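# Assemble the printed parts as the reference card shows

## Task

Join the printed parts into the assembly pictured on the reference card (shown by show_instructions), and leave it that way so it stays put without the robot holding it.

## Robot and tools

Robot: two arms, left_arm and right_arm, both ending in the same five-finger right hand (not mirrored, so every hand axis and number means the same on both). Nominal bases sit at left_arm (+0.091, +0.689, +0.201) m and right_arm (-0.068, -0.550, +0.201) m in the scene frame, each yawed slightly. Cameras: cam_high, cam_low (fixed), cam_left_wrist, cam_right_wrist (on the hands).

Frames. Scene frame: origin at table height midway between the arms, +z up, +x out over the table, left_arm toward +y. Each arm's hand pose, velocity, Hand target and offsets use that arm's own base frame. The hand point sits 0.15 m out from the wrist flange along the fingers and 0.05 m in front of the palm; its +z runs along straight fingers, +y out of the palm, +x across the palm away from the thumb. Straight fingertips reach about 0.06-0.07 m past it; a wrist bracket on the little-finger side can strike objects, and the wrist can hang below the hand point and hit the table first.

The 28-number row (used by execute_actions and move), all values in [-1, 1]: left pose dx, dy, dz, rx, ry, rz; left hand little, ring, middle, index, thumb_bend, thumb_turn, force_limit, speed; then the same 14 for the right arm. Pose numbers are an offset, not a pose: they are measured from the arm's Hand target at the start of the action or move, in its base axes; 1.0 equals 0.6 m of travel or 180 degrees, and rx, ry, rz form one rotation vector turning about the Hand target position. Sending the same offset again moves further. Six zeros re-command the current Hand target. Finger and thumb numbers are absolute targets: -1 open/straight, +1 curled; thumb_turn -1 beside the palm, +1 opposite the fingers. force_limit maps -1..+1 to roughly 0..10 N at the fingertip (0..15 N for the two thumb motors); speed rises from near zero at -1 to full at +0.48. No value means "leave unchanged": to keep a hand as is, repeat the eight numbers last sent for it (or, before any were sent, its hand_measured six plus hand_force_limit and hand_speed). With the thumb turned in, the hand can enclose something about 0.035-0.065 m thick, or a handle down to about 0.025 m. Close slowly (speed about -0.94 or below) for a gentle grip.

Tools:
- execute_actions(actions, cameras): actions is a list of actions; each action is up to 15 rows, one per 1/30 s step, and the last row repeats to fill 15. Every row counts from that action's starting Hand target. Images return only for an empty list or when cameras names them.
- move(target, speed, blend, stop_force, zero, blocking, cameras): drives each hand point in a straight line toward the offset in target (one row, or up to 15 rows all measured from the same starting Hand targets). speed in m/s, 0.002-3.2, default 0.25 (turns up to twice that in rad/s), one value or one per target. blend in m rounds corners of a list; 0 stops at each. stop_force in N, 4-120, ends an arm's path when its wrist sensor feels that much push against the motion; it is unreliable while the hand turns, and should be omitted when backing off something being pressed. zero (default true) re-zeroes before the move. blocking=false returns early and cannot be combined with stop_force. Moves do not avoid obstacles or the other arm; keep paths away from an arm's own base.
- wait(seconds 0-10), stop() to brake a running move, zoom_image(camera, region [x0,y0,x1,y1] pixels, at most 504 square) on the newest image, show_instructions() for the card, zero_wrist_force(arm), finished_scene() to end (irreversible).

Results: per arm end_effector_position (m), quat_wxyz, velocities, Hand target (last commanded pose after clipping), joint positions and torques, Wrist force/torque along the hand axes plus the peak since last shown, and hand_measured, hand_stopped_by (moving, target, force, stalled, fault), hand_load_n (positive when the finger is pushed open; a near-zero load after grasping means the grip was lost). move adds a line such as done, off_target, moving, held or fault, with limits like paced or held. The hand point often stops short of the Hand target; send the remaining distance as an offset. Orientation is clipped to 32 degrees from the measured one per step.

Avoid: parts leaving the table or being dropped from height, releasing moving parts, fast or hard contact with the table or fixed objects, pressing past a firm contact (arms are stiff), and any touch or squeeze between the two arms or hands. Contact force near 150 N or joint torque at its limit (wrist joints only 44.8 N m, held weight included) stops the arm for 10 s; overheated motors from long holds or stretched arms stop it for 30-60 s. Excess force on fingers also harms the outcome.

Each tool is called after "Request:" as name(argument=value, ...) on one line, values as JSON.

Reference images:

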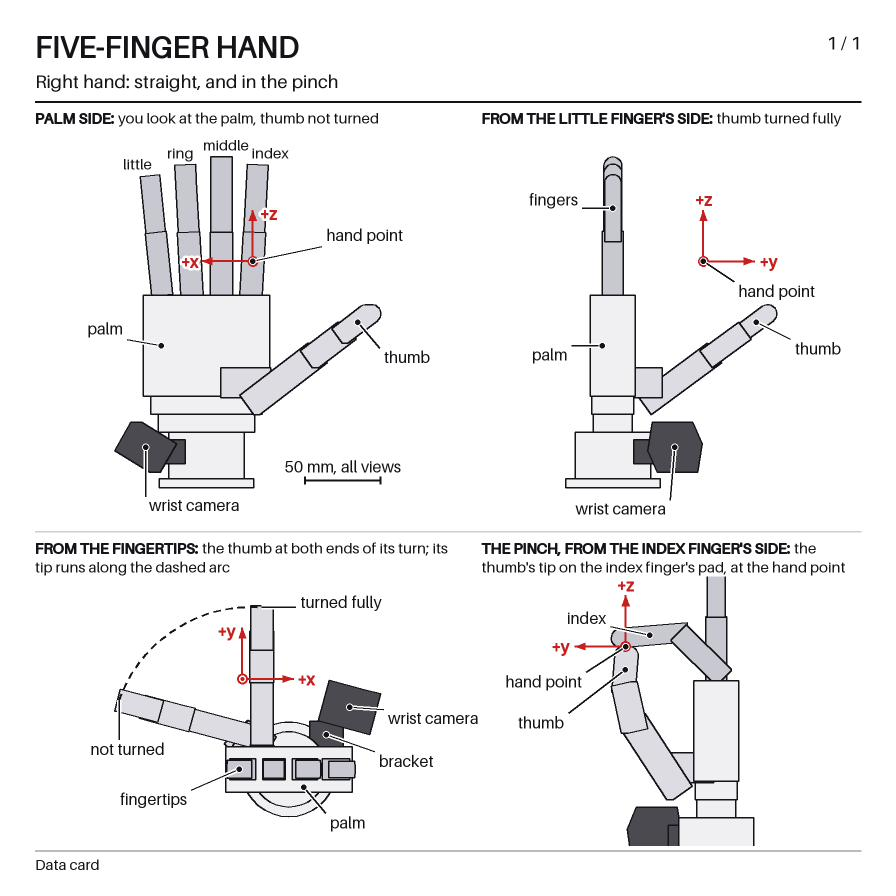

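## Session

Request:
execute_actions(actions=[], cameras=["all"])

Request:
show_instructions()

Scene clock: 0.00 s.
left_arm: end_effector_position=(+0.3594, -0.3707, +0.0683) hand_measured=(-1.000, -1.000, -1.000, -1.000, -1.000, -1.000) hand_load_n=(+0.0, +0.0, +0.0, +0.0, +0.0, +0.0) hand_stopped_by=(target, target, target, target, target, target) hand_force_limit=0.00 hand_speed=-0.80 end_effector_quat_wxyz=(+0.002, -0.269, +0.957, -0.109) | right_arm: end_effector_position=(+0.8001, +0.4852, -0.0082) hand_measured=(-1.000, -1.000, -1.000, -1.000, -1.000, -1.000) hand_load_n=(+0.0, +0.0, +0.0, +0.0, +0.0, +0.0) hand_stopped_by=(target, target, target, target, target, target) hand_force_limit=0.00 hand_speed=-0.80 end_effector_quat_wxyz=(+0.230, -0.600, +0.722, -0.257)
Joint positions: left_arm=[-1.176 -1.257 2.019 0.593 1.594 -3.297] | right_arm=[0.399 -0.809 1.404 0.349 1.914 -2.67]
Joint velocities: within noise
Joint torques (N m): no reading
Wrist force (N): no reading
Wrist torque (N m): no reading
Wrist force, peak (N): no reading
Hand target: left_arm +0.3594, -0.3707, +0.0683; +0.002, -0.269, +0.957, -0.109 | right_arm +0.8001, +0.4852, -0.0082; +0.230, -0.600, +0.722, -0.257

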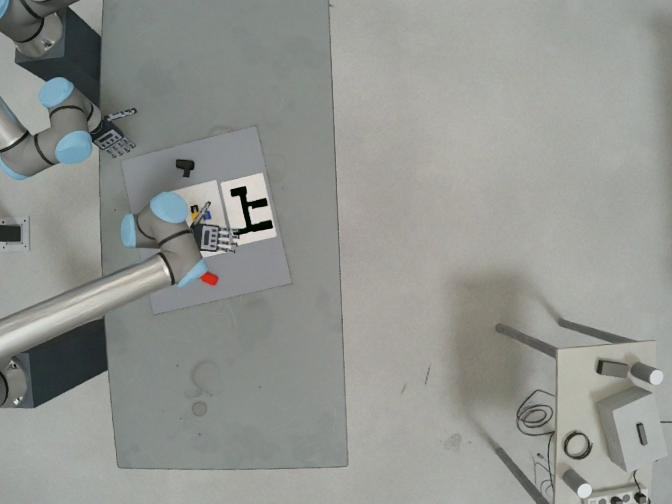

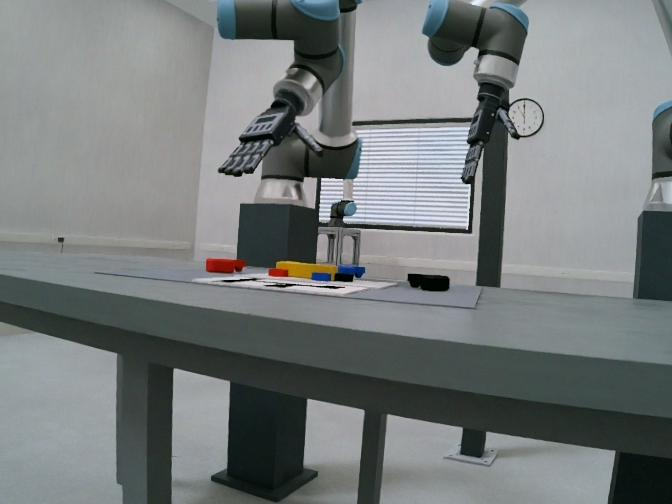

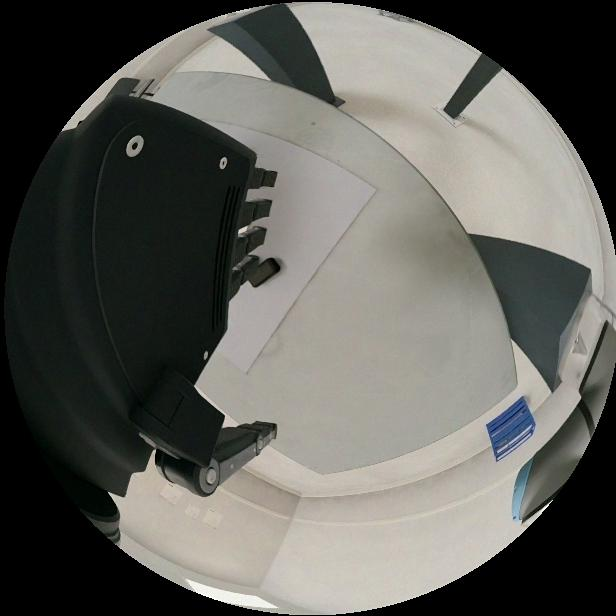

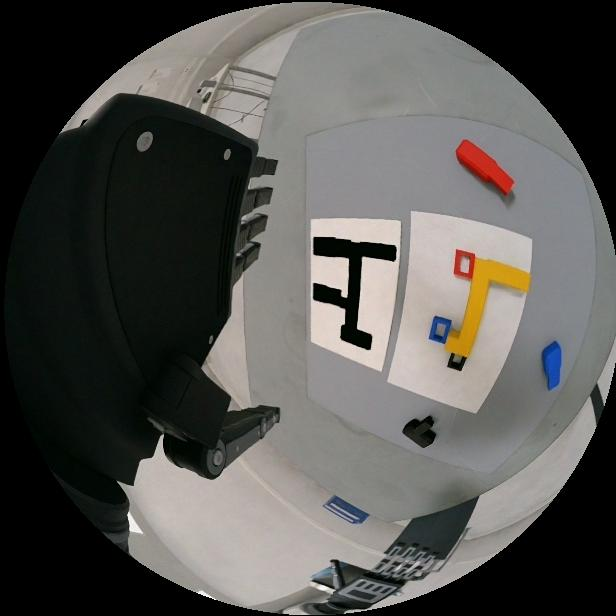

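Reference images for this scene: FIVE-FINGER HAND page 1.

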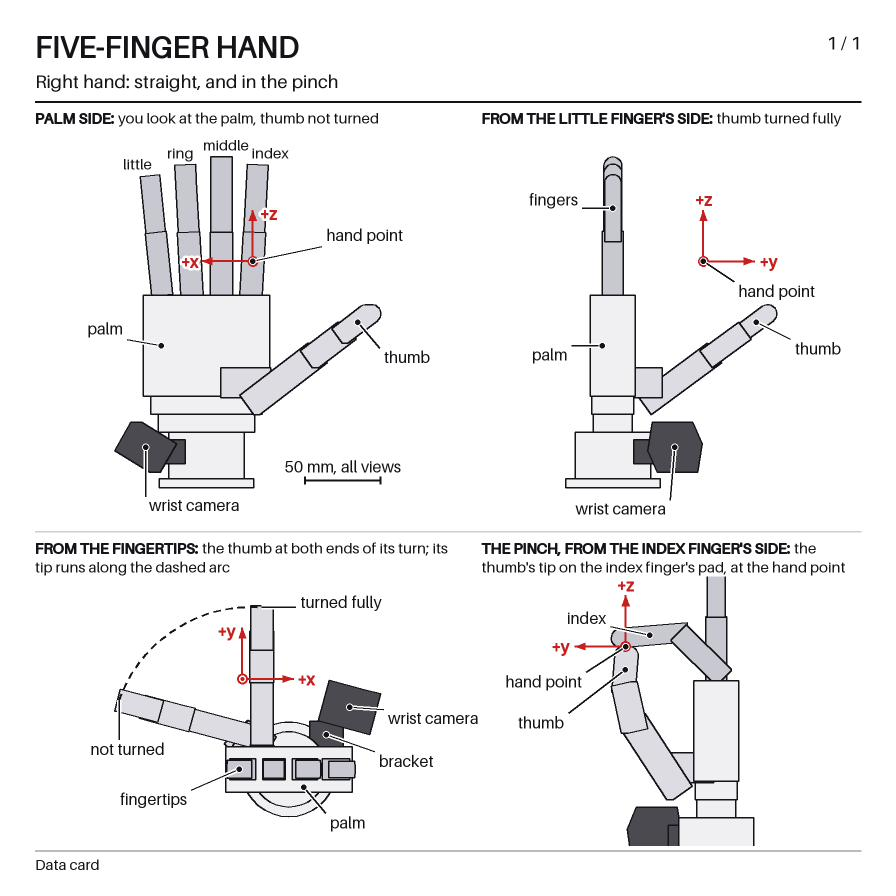

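Request:
zoom_image(camera="cam_right_wrist", region=[300, 120, 600, 460])

Request:
zoom_image(camera="cam_high", region=[90, 110, 310, 330])

Request:
zoom_image(camera="cam_low", region=[180, 230, 480, 320])

Scaled by 1.482 from the camera's 616x616 image, which has a finer 880x880 frame.

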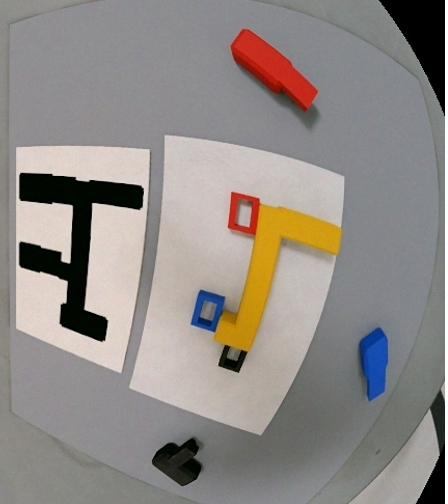

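Scaled by 2.291 from the camera's 672x504 image, which has a finer 960x720 frame.

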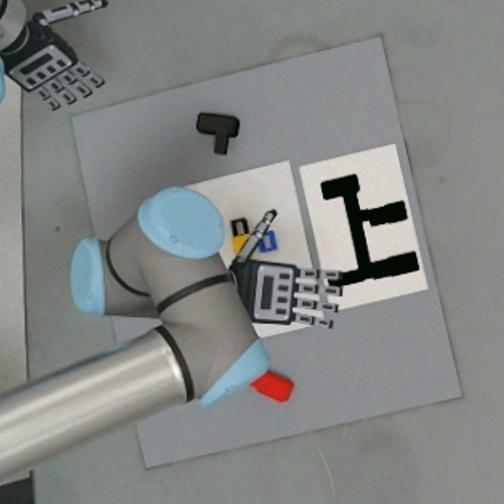

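Scaled by 1.680 from the camera's 672x504 image, which has a finer 960x720 frame.

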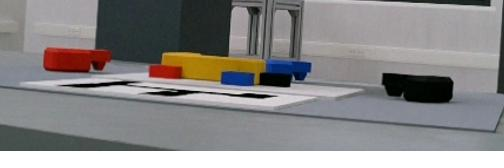

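Request:
move(target=[0,0,0,0,0,0,-1,-1,-1,-1,-1,-1,0,-0.8,-0.235,0.033,0.28,-0.1629,0.2335,-0.01,-1,-1,-1,-1,-1,-1,0,-0.8], speed=0.3, cameras=["all"])

Scene clock: 170.83 s.
left_arm: end_effector_position=(+0.3594, -0.3707, +0.0683) hand_measured=(-1.000, -1.000, -1.000, -1.000, -1.000, -1.000) hand_load_n=(+0.0, +0.0, +0.0, +0.0, +0.0, +0.0) hand_stopped_by=(target, target, target, target, target, target) hand_force_limit=0.00 hand_speed=-0.80 end_effector_quat_wxyz=(+0.002, -0.269, +0.957, -0.109) | right_arm: end_effector_position=(+0.6591, +0.5051, +0.1597) hand_measured=(-1.000, -1.000, -1.000, -1.000, -1.000, -1.000) hand_load_n=(+0.0, +0.0, +0.0, +0.0, +0.0, +0.0) hand_stopped_by=(target, target, target, target, target, target) hand_force_limit=0.00 hand_speed=-0.80 end_effector_quat_wxyz=(+0.201, +0.678, -0.678, +0.201)
Joint positions: left_arm=[-1.176 -1.257 2.019 0.593 1.594 -3.297] | right_arm=[0.531 -0.606 0.901 1.593 2.06 -2.53]
Joint torques (N m): left_arm=[0.93 -57.73 -28.62 2.57 -0.15 -0.21] | right_arm=[-16.43 -119.39 -33.84 6.56 -1.18 -2.81]
Wrist force (N): left_arm=[-0.1 0.3 0.1] | right_arm=[0.8 0.4 -0.6]
Wrist torque (N m): left_arm=[0.05 0.01 0.01] | right_arm=[0.15 -0.01 -0.23]
Wrist force, peak (N): left_arm=[0.4 0.5 -0.1] | right_arm=[0.6 0.3 1.6]
Hand target: left_arm +0.3594, -0.3707, +0.0683; +0.002, -0.269, +0.957, -0.109 | right_arm +0.6591, +0.5050, +0.1598; +0.201, +0.678, -0.678, +0.201
Off the commanded pose: left_arm 0.000 m, 0 deg | right_arm 0.000 m, 0 deg.
move: done

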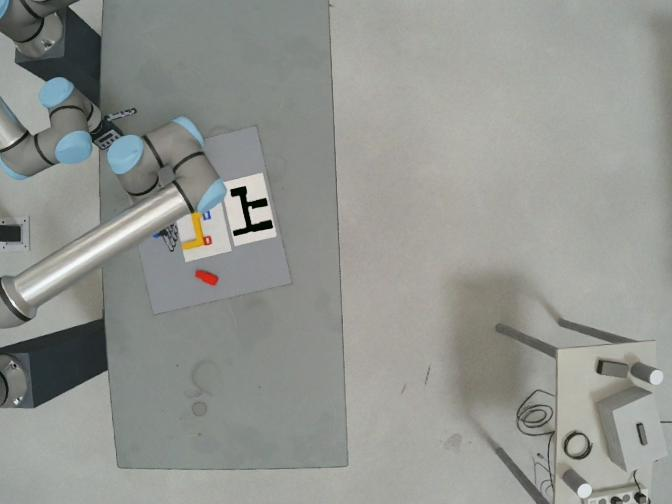

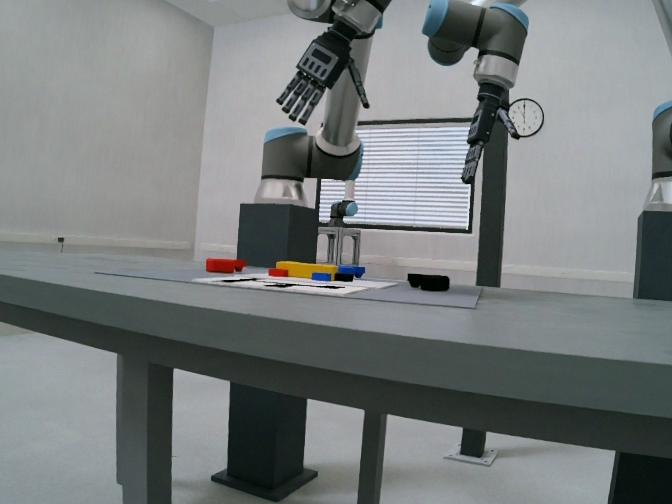

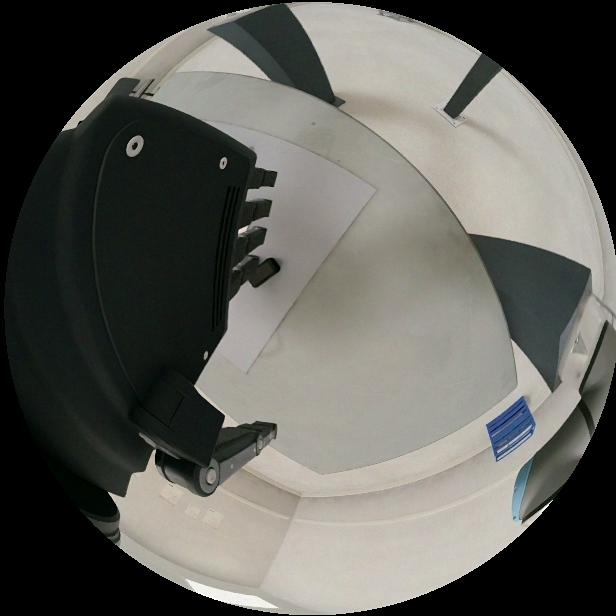

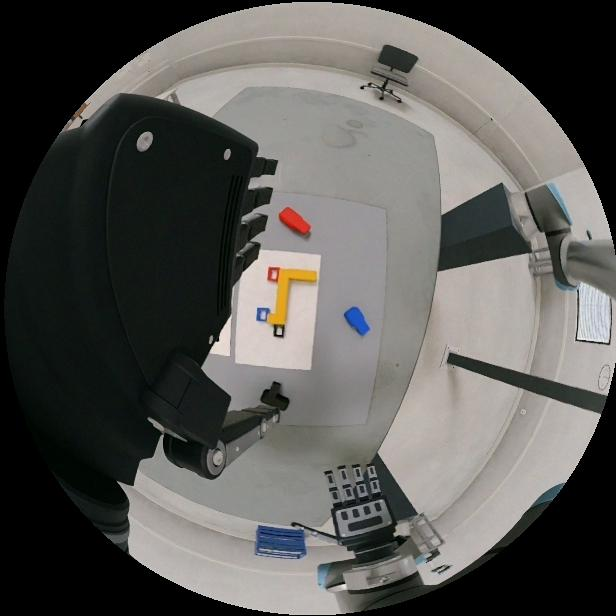

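Request:
zoom_image(camera="cam_right_wrist", region=[220, 180, 400, 360])

Request:
zoom_image(camera="cam_high", region=[130, 160, 290, 300])

Request:
zoom_image(camera="cam_right_wrist", region=[230, 330, 350, 450])

Scaled by 2.800 from the camera's 616x616 image, which has a finer 880x880 frame.

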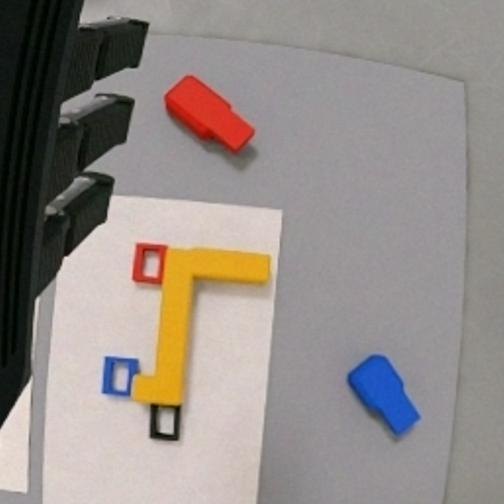

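Scaled by 3.150 from the camera's 672x504 image, which has a finer 960x720 frame.

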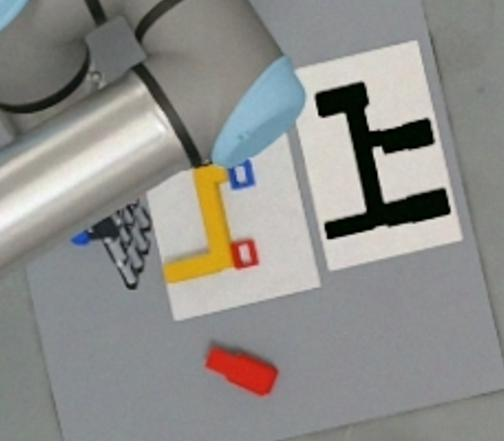

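Scaled by 4.200 from the camera's 616x616 image, which has a finer 880x880 frame.

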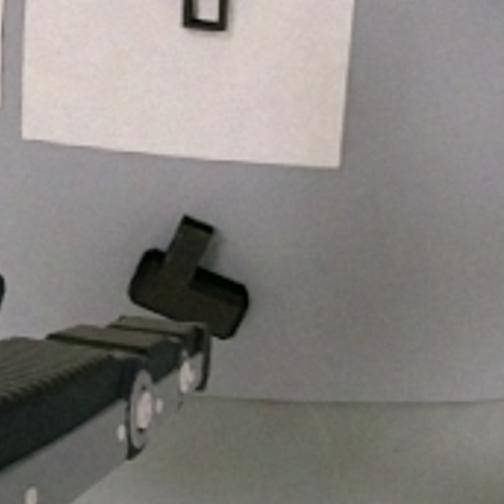

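Request:
zoom_image(camera="cam_low", region=[190, 245, 370, 305])

Request:
zoom_image(camera="cam_low", region=[380, 260, 480, 300])

Scaled by 2.800 from the camera's 672x504 image, which has a finer 960x720 frame.

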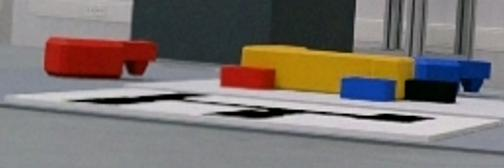

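Scaled by 5.040 from the camera's 672x504 image, which has a finer 960x720 frame.

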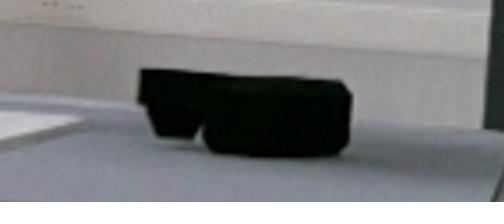

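Request:
move(target=[0,0,0,0,0,0,-1,-1,-1,-1,-1,-1,0,-0.8,0.1333,-0.2533,-0.35,0.2966,-0.1223,0.3995,1,1,0,0,-0.8,1,0,0], speed=0.35, cameras=["cam_high", "cam_low", "cam_right_wrist"])

Scene clock: 315.77 s.
left_arm: end_effector_position=(+0.3594, -0.3707, +0.0683) hand_measured=(-1.000, -1.000, -1.000, -1.000, -1.000, -1.000) hand_load_n=(+0.0, +0.0, +0.0, +0.0, +0.0, +0.0) hand_stopped_by=(target, target, target, target, target, target) hand_force_limit=0.00 hand_speed=-0.80 end_effector_quat_wxyz=(+0.002, -0.269, +0.957, -0.109) | right_arm: end_effector_position=(+0.7391, +0.3530, -0.0502) hand_measured=(+1.000, +1.000, +0.000, +0.000, -0.800, +1.000) hand_load_n=(+0.0, +0.0, +0.0, +0.0, +0.0, +0.0) hand_stopped_by=(target, target, target, target, target, target) hand_force_limit=0.00 hand_speed=0.00 end_effector_quat_wxyz=(-0.373, +0.900, -0.208, +0.086)
Joint positions: left_arm=[-1.176 -1.257 2.019 0.593 1.594 -3.297] | right_arm=[0.048 -0.832 1.609 0.347 0.902 -4.053]
Joint torques (N m): left_arm=[1.04 -58.34 -28.91 2.47 0.09 -0.16] | right_arm=[1.54 -90.4 -19.57 -1.38 -3.34 -2.95]
Wrist force (N): left_arm=[0.3 0.6 -0.2] | right_arm=[-0.1 0.3 0.3]
Wrist torque (N m): left_arm=[0.11 -0.04 0.04] | right_arm=[0.01 0.03 0.08]
Wrist force, peak (N): left_arm=[0.3 0.6 -0.2] | right_arm=[0.8 1.5 0.7]
Hand target: left_arm +0.3594, -0.3707, +0.0683; +0.002, -0.269, +0.957, -0.109 | right_arm +0.7391, +0.3531, -0.0502; -0.373, +0.900, -0.208, +0.086
Off the commanded pose: left_arm 0.000 m, 0 deg | right_arm 0.000 m, 0 deg.
move: done
Images, in order (width x height): cam_high 672x504, cam_low 672x504, cam_right_wrist 616x616.

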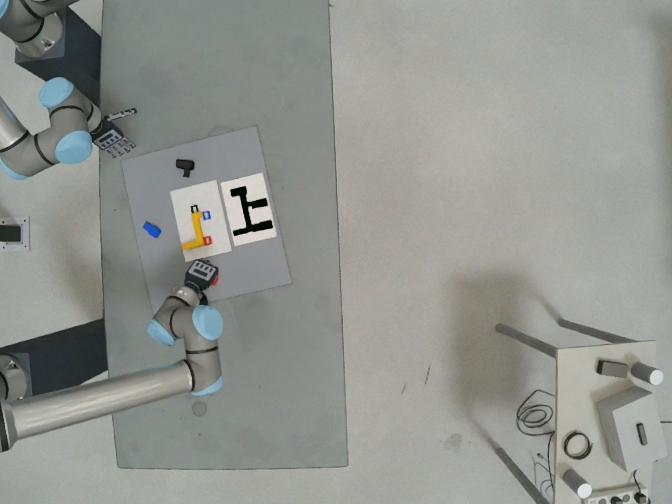

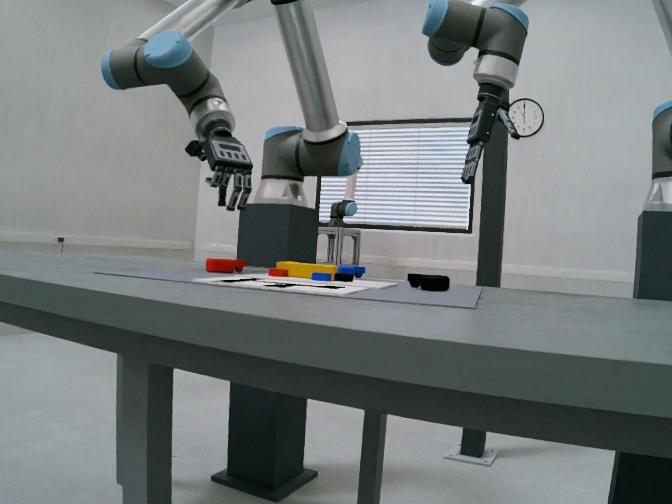

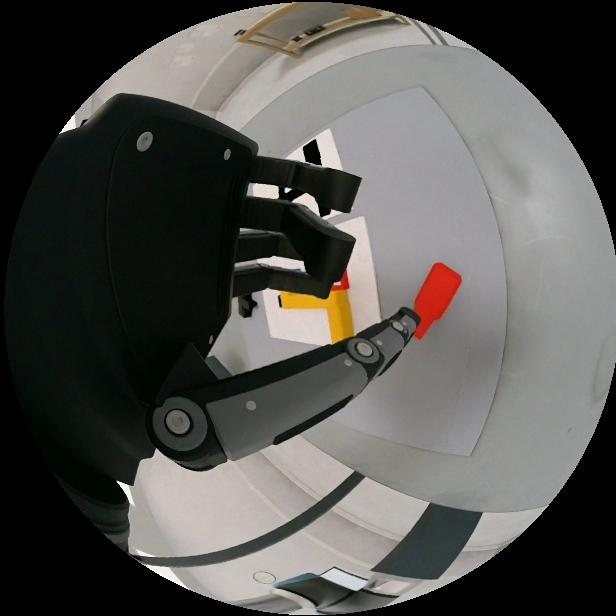

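Request:
zoom_image(camera="cam_high", region=[120, 125, 295, 300])

Request:
zoom_image(camera="cam_right_wrist", region=[230, 150, 490, 410])

Scaled by 2.880 from the camera's 672x504 image, which has a finer 960x720 frame.

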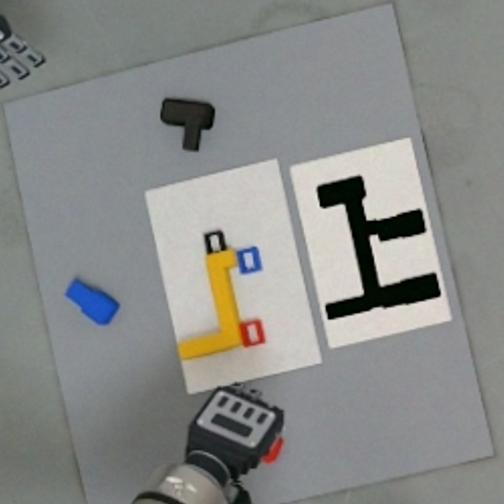

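Scaled by 1.938 from the camera's 616x616 image, which has a finer 880x880 frame.

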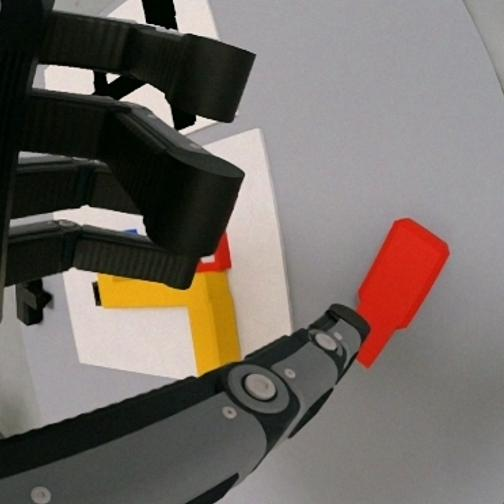

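Request:
zoom_image(camera="cam_right_wrist", region=[390, 250, 480, 340])

Scaled by 5.600 from the camera's 616x616 image, which has a finer 880x880 frame.

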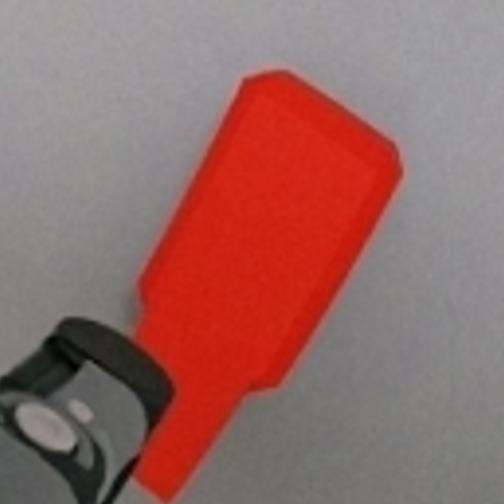

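Request:
move(target=[0,0,0,0,0,0,-1,-1,-1,-1,-1,-1,0,-0.8,-0.0225,-0.0143,-0.135,0,0,0,1,1,-0.06,-0.06,-0.8,1,0,0], speed=0.25, cameras=["cam_low", "cam_right_wrist"])

Request:
zoom_image(camera="cam_right_wrist", region=[270, 200, 450, 380])

Request:
zoom_image(camera="cam_low", region=[170, 160, 350, 300])

Scene clock: 376.33 s.
left_arm: end_effector_position=(+0.3594, -0.3707, +0.0683) hand_measured=(-1.000, -1.000, -1.000, -1.000, -1.000, -1.000) hand_load_n=(+0.0, +0.0, +0.0, +0.0, -0.5, +0.0) hand_stopped_by=(target, target, target, target, target, target) hand_force_limit=0.00 hand_speed=-0.80 end_effector_quat_wxyz=(+0.002, -0.269, +0.957, -0.109) | right_arm: end_effector_position=(+0.7256, +0.3444, -0.1312) hand_measured=(+1.000, +1.000, -0.060, -0.060, -0.800, +1.000) hand_load_n=(+0.0, +0.0, +0.0, +0.0, +0.0, +0.0) hand_stopped_by=(target, target, target, target, target, target) hand_force_limit=0.00 hand_speed=0.00 end_effector_quat_wxyz=(-0.373, +0.900, -0.208, +0.086)
Joint positions: left_arm=[-1.176 -1.257 2.019 0.593 1.594 -3.297] | right_arm=[0.036 -0.75 1.648 0.233 0.896 -4.067]
Joint torques (N m): left_arm=[1.14 -59.64 -28.52 2.58 0.03 -0.18] | right_arm=[9.61 -85.65 -28.02 6.48 -0.48 2.25]
Wrist force (N): left_arm=[0.1 0.3 -0.2] | right_arm=[0.1 -0.1 0.6]
Wrist torque (N m): left_arm=[0.05 0.00 0.01] | right_arm=[-0.10 0.00 0.05]
Wrist force, peak (N): left_arm=[-0.2 0.6 0.0] | right_arm=[-0.1 1.8 2.0]
Hand target: left_arm +0.3594, -0.3707, +0.0683; +0.002, -0.269, +0.957, -0.109 | right_arm +0.7256, +0.3445, -0.1312; -0.373, +0.900, -0.208, +0.086
Off the commanded pose: left_arm 0.000 m, 0 deg | right_arm 0.000 m, 0 deg.
move: done
Images, in order (width x height): cam_low 672x504, cam_right_wrist 616x616.

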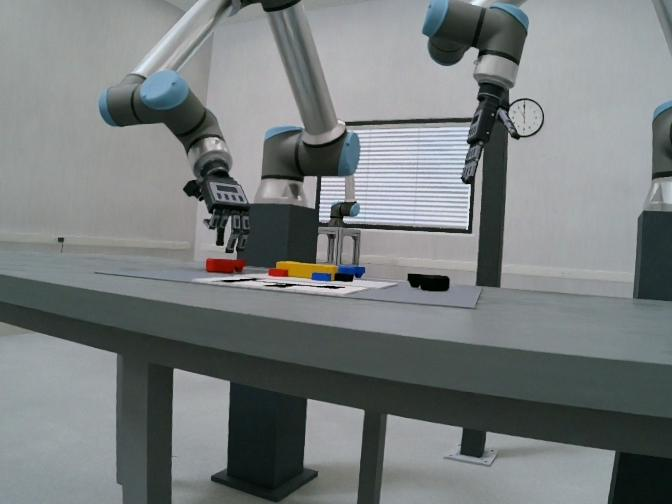

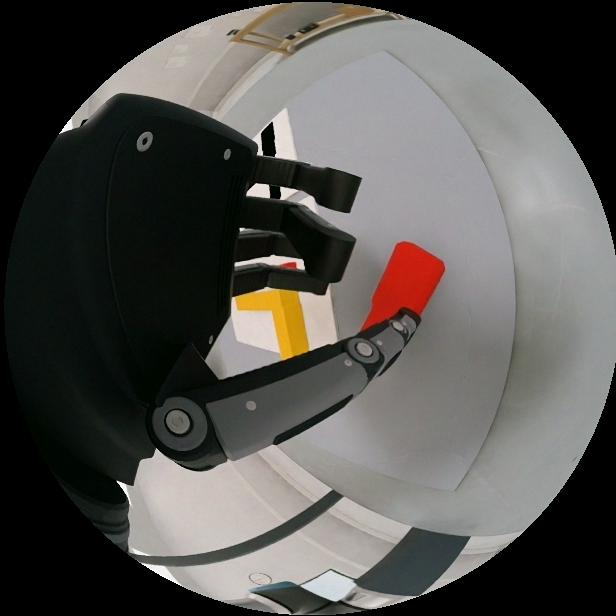

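Scaled by 2.800 from the camera's 616x616 image, which has a finer 880x880 frame.

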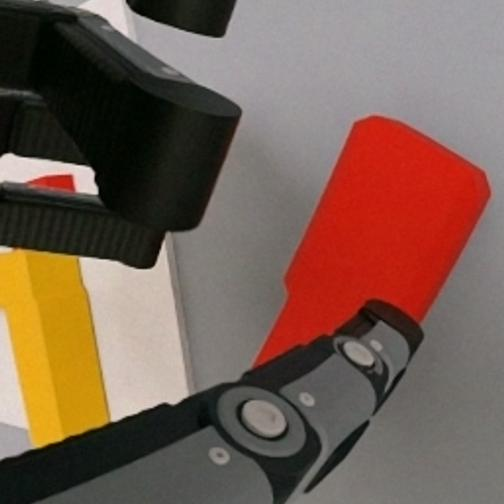

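Scaled by 2.800 from the camera's 672x504 image, which has a finer 960x720 frame.

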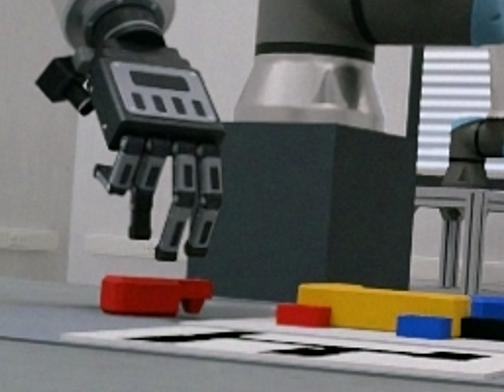

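Request:
move(target=[0,0,0,0,0,0,-1,-1,-1,-1,-1,-1,0,-0.8,0.0038,-0.0075,-0.03,0,0,0,1,1,-0.06,-0.06,-0.8,1,0,0], speed=0.1, cameras=["cam_low", "cam_right_wrist"])

Request:
zoom_image(camera="cam_right_wrist", region=[290, 220, 450, 380])

Request:
zoom_image(camera="cam_low", region=[180, 210, 270, 290])

Scene clock: 417.87 s.
left_arm: end_effector_position=(+0.3594, -0.3707, +0.0683) hand_measured=(-1.000, -1.000, -1.000, -1.000, -1.000, -1.000) hand_load_n=(+0.0, +0.0, +0.0, +0.0, +0.0, +0.0) hand_stopped_by=(target, target, target, target, target, target) hand_force_limit=0.00 hand_speed=-0.80 end_effector_quat_wxyz=(+0.002, -0.269, +0.957, -0.109) | right_arm: end_effector_position=(+0.7280, +0.3399, -0.1494) hand_measured=(+1.000, +1.000, -0.060, -0.060, -0.800, +1.000) hand_load_n=(+0.0, +0.0, +0.0, +0.0, +0.0, +0.0) hand_stopped_by=(target, target, target, target, target, target) hand_force_limit=0.00 hand_speed=0.00 end_effector_quat_wxyz=(-0.373, +0.900, -0.208, +0.086)
Joint positions: left_arm=[-1.176 -1.257 2.019 0.593 1.594 -3.297] | right_arm=[0.03 -0.724 1.643 0.218 0.894 -4.074]
Joint torques (N m): left_arm=[0.67 -57.29 -28.86 2.44 0.14 -0.2] | right_arm=[-0.09 -97.49 -23.45 4.01 -2.44 -0.94]
Wrist force (N): left_arm=[-0.1 0.2 -0.3] | right_arm=[0.1 -0.2 0.8]
Wrist torque (N m): left_arm=[0.05 0.03 0.00] | right_arm=[-0.13 -0.01 0.05]
Wrist force, peak (N): left_arm=[0.4 0.6 0.0] | right_arm=[0.4 0.3 1.1]
Hand target: left_arm +0.3594, -0.3707, +0.0683; +0.002, -0.269, +0.957, -0.109 | right_arm +0.7279, +0.3400, -0.1492; -0.373, +0.900, -0.208, +0.086
Off the commanded pose: left_arm 0.000 m, 0 deg | right_arm 0.000 m, 0 deg.
move: done
Images, in order (width x height): cam_low 672x504, cam_right_wrist 616x616.

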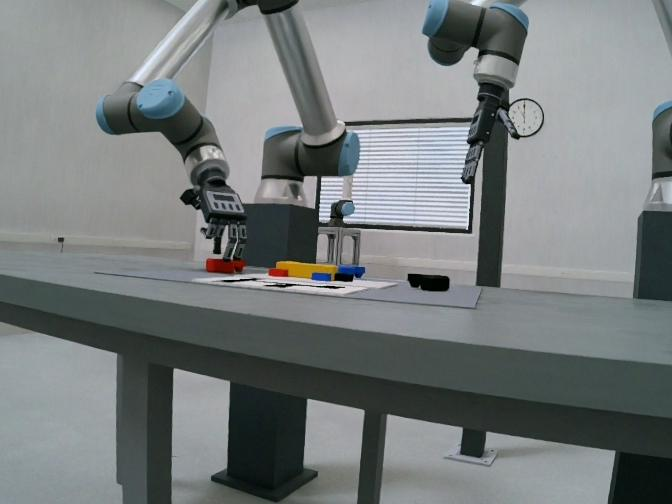

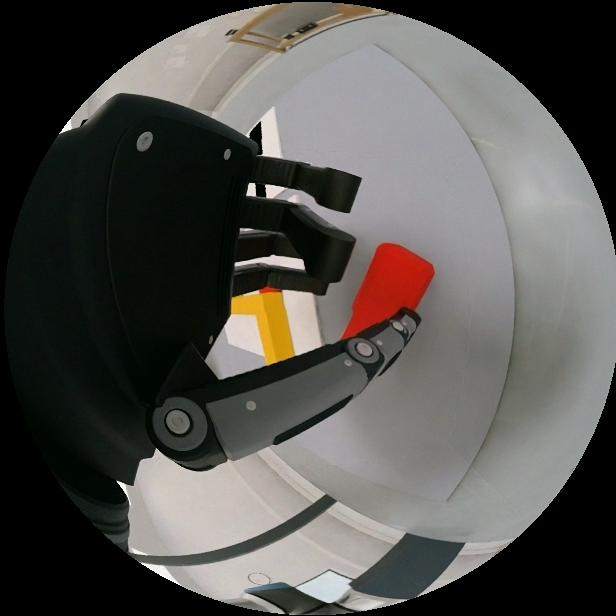

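Scaled by 3.150 from the camera's 616x616 image, which has a finer 880x880 frame.

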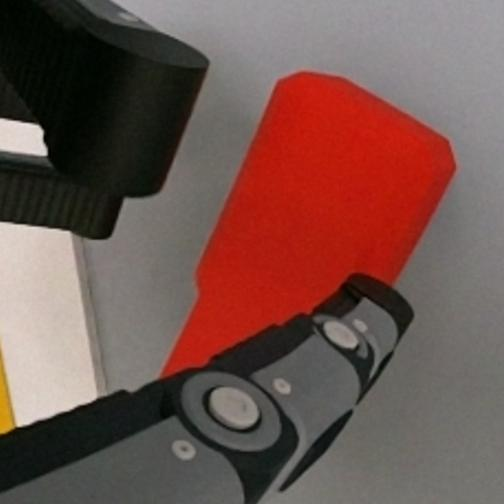

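Scaled by 5.600 from the camera's 672x504 image, which has a finer 960x720 frame.

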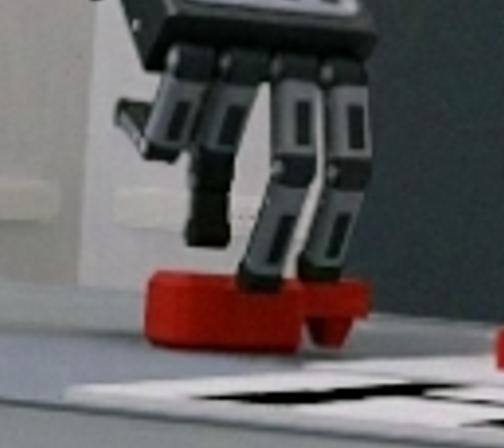

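Request:
move(target=[[0,0,0,0,0,0,-1,-1,-1,-1,-1,-1,0,-0.8,-0.0058,-0.012,0,0,0,0,1,1,-0.06,-0.06,-0.8,1,0,0],[0,0,0,0,0,0,-1,-1,-1,-1,-1,-1,0,-0.8,-0.0058,-0.012,-0.0267,0,0,0,1,1,-0.06,-0.06,-0.8,1,0,0]], speed=0.04, stop_force=7, cameras=["cam_low", "cam_right_wrist"])

Request:
zoom_image(camera="cam_right_wrist", region=[290, 220, 450, 380])

Request:
zoom_image(camera="cam_low", region=[180, 210, 270, 290])

Scene clock: 444.87 s.
left_arm: end_effector_position=(+0.3594, -0.3707, +0.0683) hand_measured=(-1.000, -1.000, -1.000, -1.000, -1.000, -1.000) hand_load_n=(+0.0, +0.0, +0.0, -0.5, +0.0, +0.0) hand_stopped_by=(target, target, target, target, target, target) hand_force_limit=0.00 hand_speed=-0.80 end_effector_quat_wxyz=(+0.002, -0.269, +0.957, -0.109) | right_arm: end_effector_position=(+0.7244, +0.3328, -0.1652) hand_measured=(+1.000, +1.000, -0.060, -0.060, -0.800, +1.000) hand_load_n=(+0.5, +0.5, +0.0, +0.0, +0.0, +0.0) hand_stopped_by=(target, target, target, target, target, target) hand_force_limit=0.00 hand_speed=0.00 end_effector_quat_wxyz=(-0.373, +0.900, -0.208, +0.086)
Joint positions: left_arm=[-1.176 -1.257 2.019 0.593 1.594 -3.297] | right_arm=[0.02 -0.708 1.652 0.199 0.889 -4.086]
Joint torques (N m): left_arm=[1.19 -58.52 -29.36 2.65 -0.07 -0.03] | right_arm=[15.05 -100.47 -15.77 7.12 1.06 2.33]
Wrist force (N): left_arm=[0.1 0.3 -0.3] | right_arm=[0.1 -0.3 0.6]
Wrist torque (N m): left_arm=[0.06 -0.01 0.01] | right_arm=[-0.11 0.00 0.06]
Wrist force, peak (N): left_arm=[0.6 0.2 -0.2] | right_arm=[-0.2 -0.4 1.2]
Hand target: left_arm +0.3594, -0.3707, +0.0683; +0.002, -0.269, +0.957, -0.109 | right_arm +0.7244, +0.3328, -0.1652; -0.373, +0.900, -0.208, +0.086
Off the commanded pose: left_arm 0.000 m, 0 deg | right_arm 0.000 m, 0 deg.
move: done
Images, in order (width x height): cam_low 672x504, cam_right_wrist 616x616.

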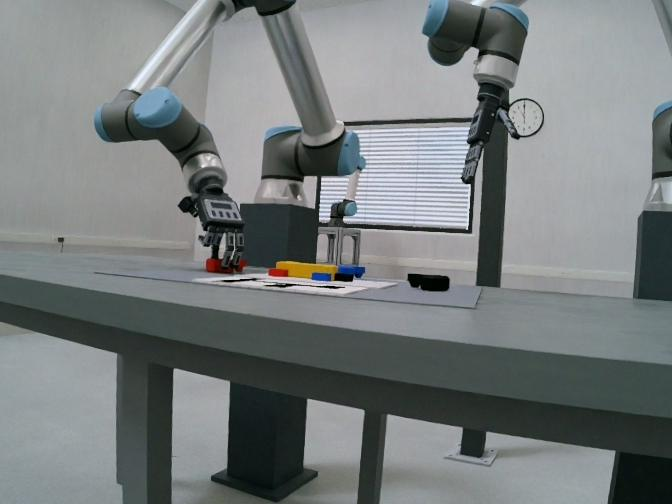

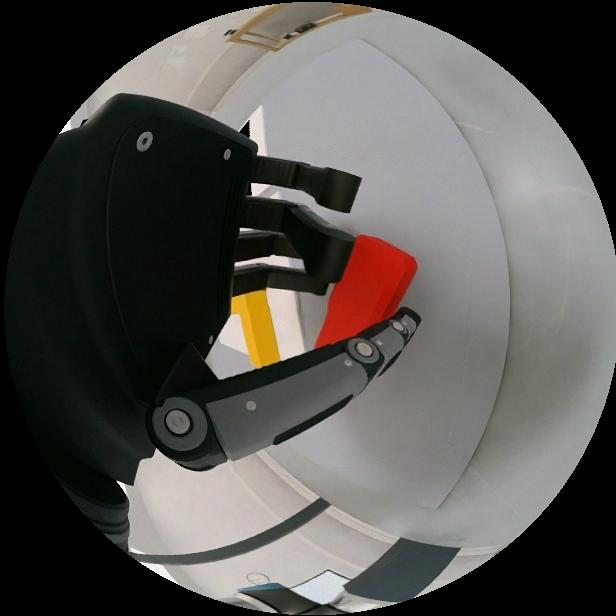

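Scaled by 3.150 from the camera's 616x616 image, which has a finer 880x880 frame.

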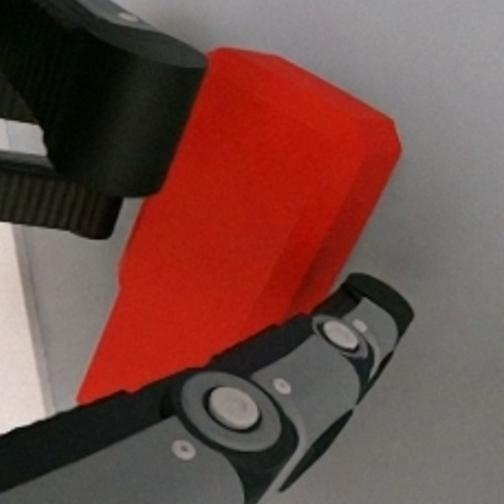

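Scaled by 5.600 from the camera's 672x504 image, which has a finer 960x720 frame.

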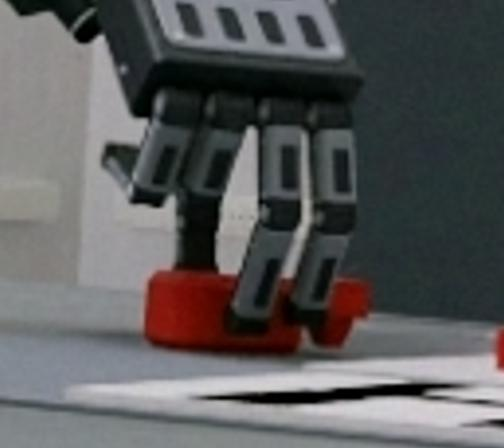

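Request:
move(target=[0,0,0,0,0,0,-1,-1,-1,-1,-1,-1,0,-0.8,0.0067,-0.0033,0,0,0,0,1,1,-0.06,-0.06,-0.8,1,0,0], speed=0.05)

Request:
execute_actions(actions=[[[0,0,0,0,0,0,-1,-1,-1,-1,-1,-1,0,-0.8,0,0,0,0,0,0,1,1,0.5,0.5,-0.8,1,0,-0.93]],[[0,0,0,0,0,0,-1,-1,-1,-1,-1,-1,0,-0.8,0,0,0,0,0,0,1,1,0.5,0.5,-0.8,1,0,-0.93]],[[0,0,0,0,0,0,-1,-1,-1,-1,-1,-1,0,-0.8,0,0,0,0,0,0,1,1,0.5,0.5,-0.8,1,0,-0.93]]], cameras=["cam_low", "cam_right_wrist"])

Scene clock: 457.47 s.
left_arm: end_effector_position=(+0.3594, -0.3707, +0.0683) hand_measured=(-1.000, -1.000, -1.000, -1.000, -1.000, -1.000) hand_load_n=(+0.0, +0.0, +0.0, +0.0, +0.0, +0.0) hand_stopped_by=(target, target, target, target, target, target) hand_force_limit=0.00 hand_speed=-0.80 end_effector_quat_wxyz=(+0.002, -0.269, +0.957, -0.109) | right_arm: end_effector_position=(+0.7285, +0.3308, -0.1652) hand_measured=(+1.000, +1.000, -0.060, -0.060, -0.800, +1.000) hand_load_n=(+0.0, +0.0, +0.0, +0.0, +0.0, +0.0) hand_stopped_by=(target, target, target, target, target, target) hand_force_limit=0.00 hand_speed=0.00 end_effector_quat_wxyz=(-0.373, +0.900, -0.208, +0.086)
Joint positions: left_arm=[-1.176 -1.257 2.019 0.593 1.594 -3.297] | right_arm=[0.017 -0.704 1.643 0.206 0.888 -4.09]
Joint torques (N m): left_arm=[0.49 -58.77 -29.03 2.64 -0.22 -0.14] | right_arm=[-10.45 -75.58 -17.24 5 -2.78 -2.52]
Wrist force (N): left_arm=[0.1 -0.1 0.1] | right_arm=[0.1 -0.1 0.7]
Wrist torque (N m): left_arm=[-0.01 -0.01 0.00] | right_arm=[-0.08 0.00 0.07]
Wrist force, peak (N): left_arm=[0.2 0.4 -0.4] | right_arm=[0.0 -0.2 1.1]
Hand target: left_arm +0.3594, -0.3707, +0.0683; +0.002, -0.269, +0.957, -0.109 | right_arm +0.7284, +0.3308, -0.1652; -0.373, +0.900, -0.208, +0.086
Off the commanded pose: left_arm 0.000 m, 0 deg | right_arm 0.000 m, 0 deg.
move: done

Scene clock: 460.57 s.
left_arm: end_effector_position=(+0.3594, -0.3707, +0.0683) hand_measured=(-1.000, -1.000, -1.000, -1.000, -1.000, -1.000) hand_load_n=(+0.0, +0.0, +0.0, +0.0, +0.0, +0.0) hand_stopped_by=(target, target, target, target, target, target) hand_force_limit=0.00 hand_speed=-0.80 end_effector_quat_wxyz=(+0.002, -0.269, +0.957, -0.109) | right_arm: end_effector_position=(+0.7284, +0.3308, -0.1652) hand_measured=(+1.000, +1.000, +0.186, +0.500, -0.802, +1.000) hand_load_n=(+0.0, +0.0, +5.5, +0.0, +8.0, +0.0) hand_stopped_by=(target, target, force, target, target, target) hand_force_limit=0.00 hand_speed=-0.93 end_effector_quat_wxyz=(-0.373, +0.900, -0.208, +0.086)
Joint positions: left_arm=[-1.176 -1.257 2.019 0.593 1.594 -3.297] | right_arm=[0.017 -0.704 1.644 0.206 0.888 -4.089]
Joint torques (N m): left_arm=[-0.33 -58.23 -28.44 2.57 0.16 -0.33] | right_arm=[7.28 -95.41 -14.44 -0.93 1 2.21]
Wrist force (N): left_arm=[0.1 0.3 -0.1] | right_arm=[0.8 -1.4 -1.3]
Wrist torque (N m): left_arm=[0.05 -0.01 0.01] | right_arm=[-0.19 0.02 0.02]
Wrist force, peak (N): left_arm=[0.3 0.2 -0.5] | right_arm=[0.5 -4.4 -1.3]
Hand target: left_arm +0.3594, -0.3707, +0.0683; +0.002, -0.269, +0.957, -0.109 | right_arm +0.7284, +0.3308, -0.1652; -0.373, +0.900, -0.208, +0.086
Off the commanded pose: left_arm 0.000 m, 0 deg | right_arm 0.000 m, 0 deg.
Step readings (end_effector_position of left_arm | right_arm):
0: (+0.3594, -0.3707, +0.0683) | (+0.7285, +0.3308, -0.1652)
1: (+0.3594, -0.3707, +0.0683) | (+0.7285, +0.3308, -0.1652)
2: (+0.3594, -0.3707, +0.0683) | (+0.7285, +0.3308, -0.1652)
4: (+0.3594, -0.3707, +0.0683) | (+0.7285, +0.3308, -0.1652)
8: (+0.3594, -0.3707, +0.0683) | (+0.7284, +0.3308, -0.1652)
15: (+0.3594, -0.3707, +0.0683) | (+0.7284, +0.3308, -0.1652)
16: (+0.3594, -0.3707, +0.0683) | (+0.7284, +0.3308, -0.1652)
17: (+0.3594, -0.3707, +0.0683) | (+0.7284, +0.3308, -0.1652)
19: (+0.3594, -0.3707, +0.0683) | (+0.7284, +0.3308, -0.1652)
23: (+0.3594, -0.3707, +0.0683) | (+0.7284, +0.3308, -0.1652)
30: (+0.3594, -0.3707, +0.0683) | (+0.7284, +0.3308, -0.1652)
31: (+0.3594, -0.3707, +0.0683) | (+0.7284, +0.3308, -0.1652)
32: (+0.3594, -0.3707, +0.0683) | (+0.7284, +0.3308, -0.1652)
34: (+0.3594, -0.3707, +0.0683) | (+0.7284, +0.3308, -0.1652)
38: (+0.3594, -0.3707, +0.0683) | (+0.7284, +0.3308, -0.1652)
45: (+0.3594, -0.3707, +0.0683) | (+0.7284, +0.3308, -0.1652)
Images, in order (width x height): cam_low 672x504, cam_right_wrist 616x616.

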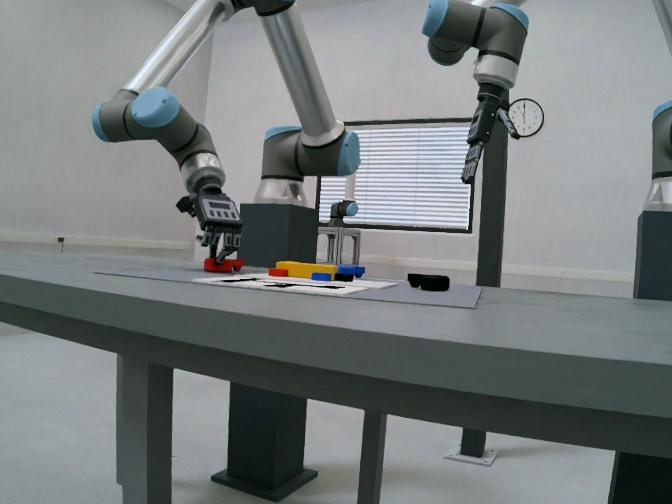

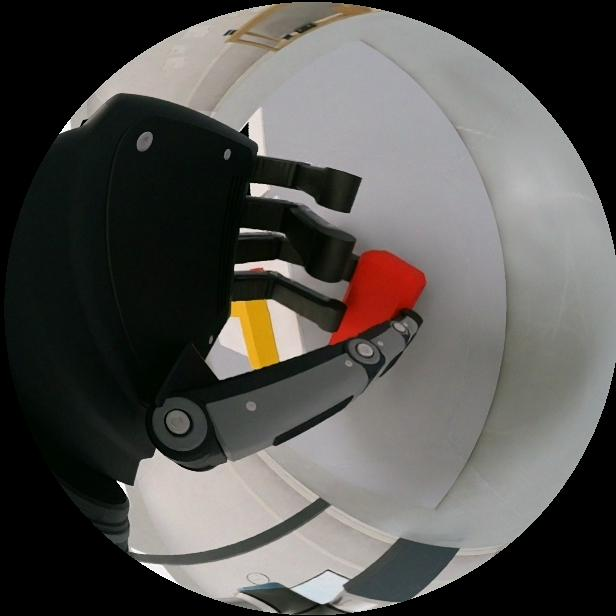

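Request:
zoom_image(camera="cam_right_wrist", region=[290, 220, 450, 380])

Request:
zoom_image(camera="cam_low", region=[180, 210, 270, 290])

Scaled by 3.150 from the camera's 616x616 image, which has a finer 880x880 frame.

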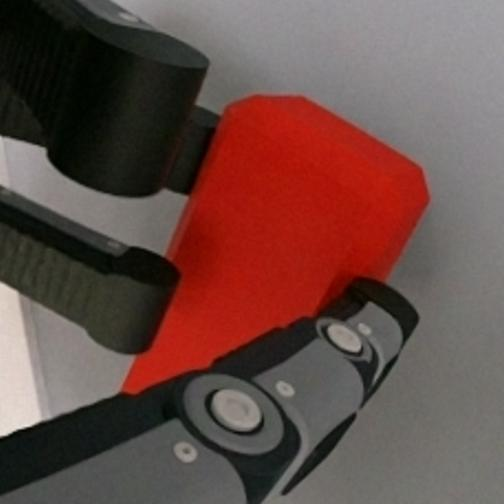

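Scaled by 5.600 from the camera's 672x504 image, which has a finer 960x720 frame.

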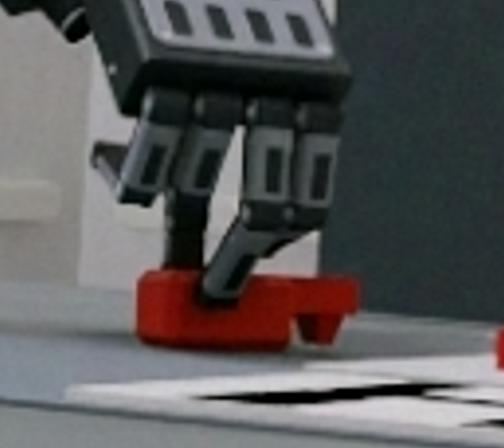

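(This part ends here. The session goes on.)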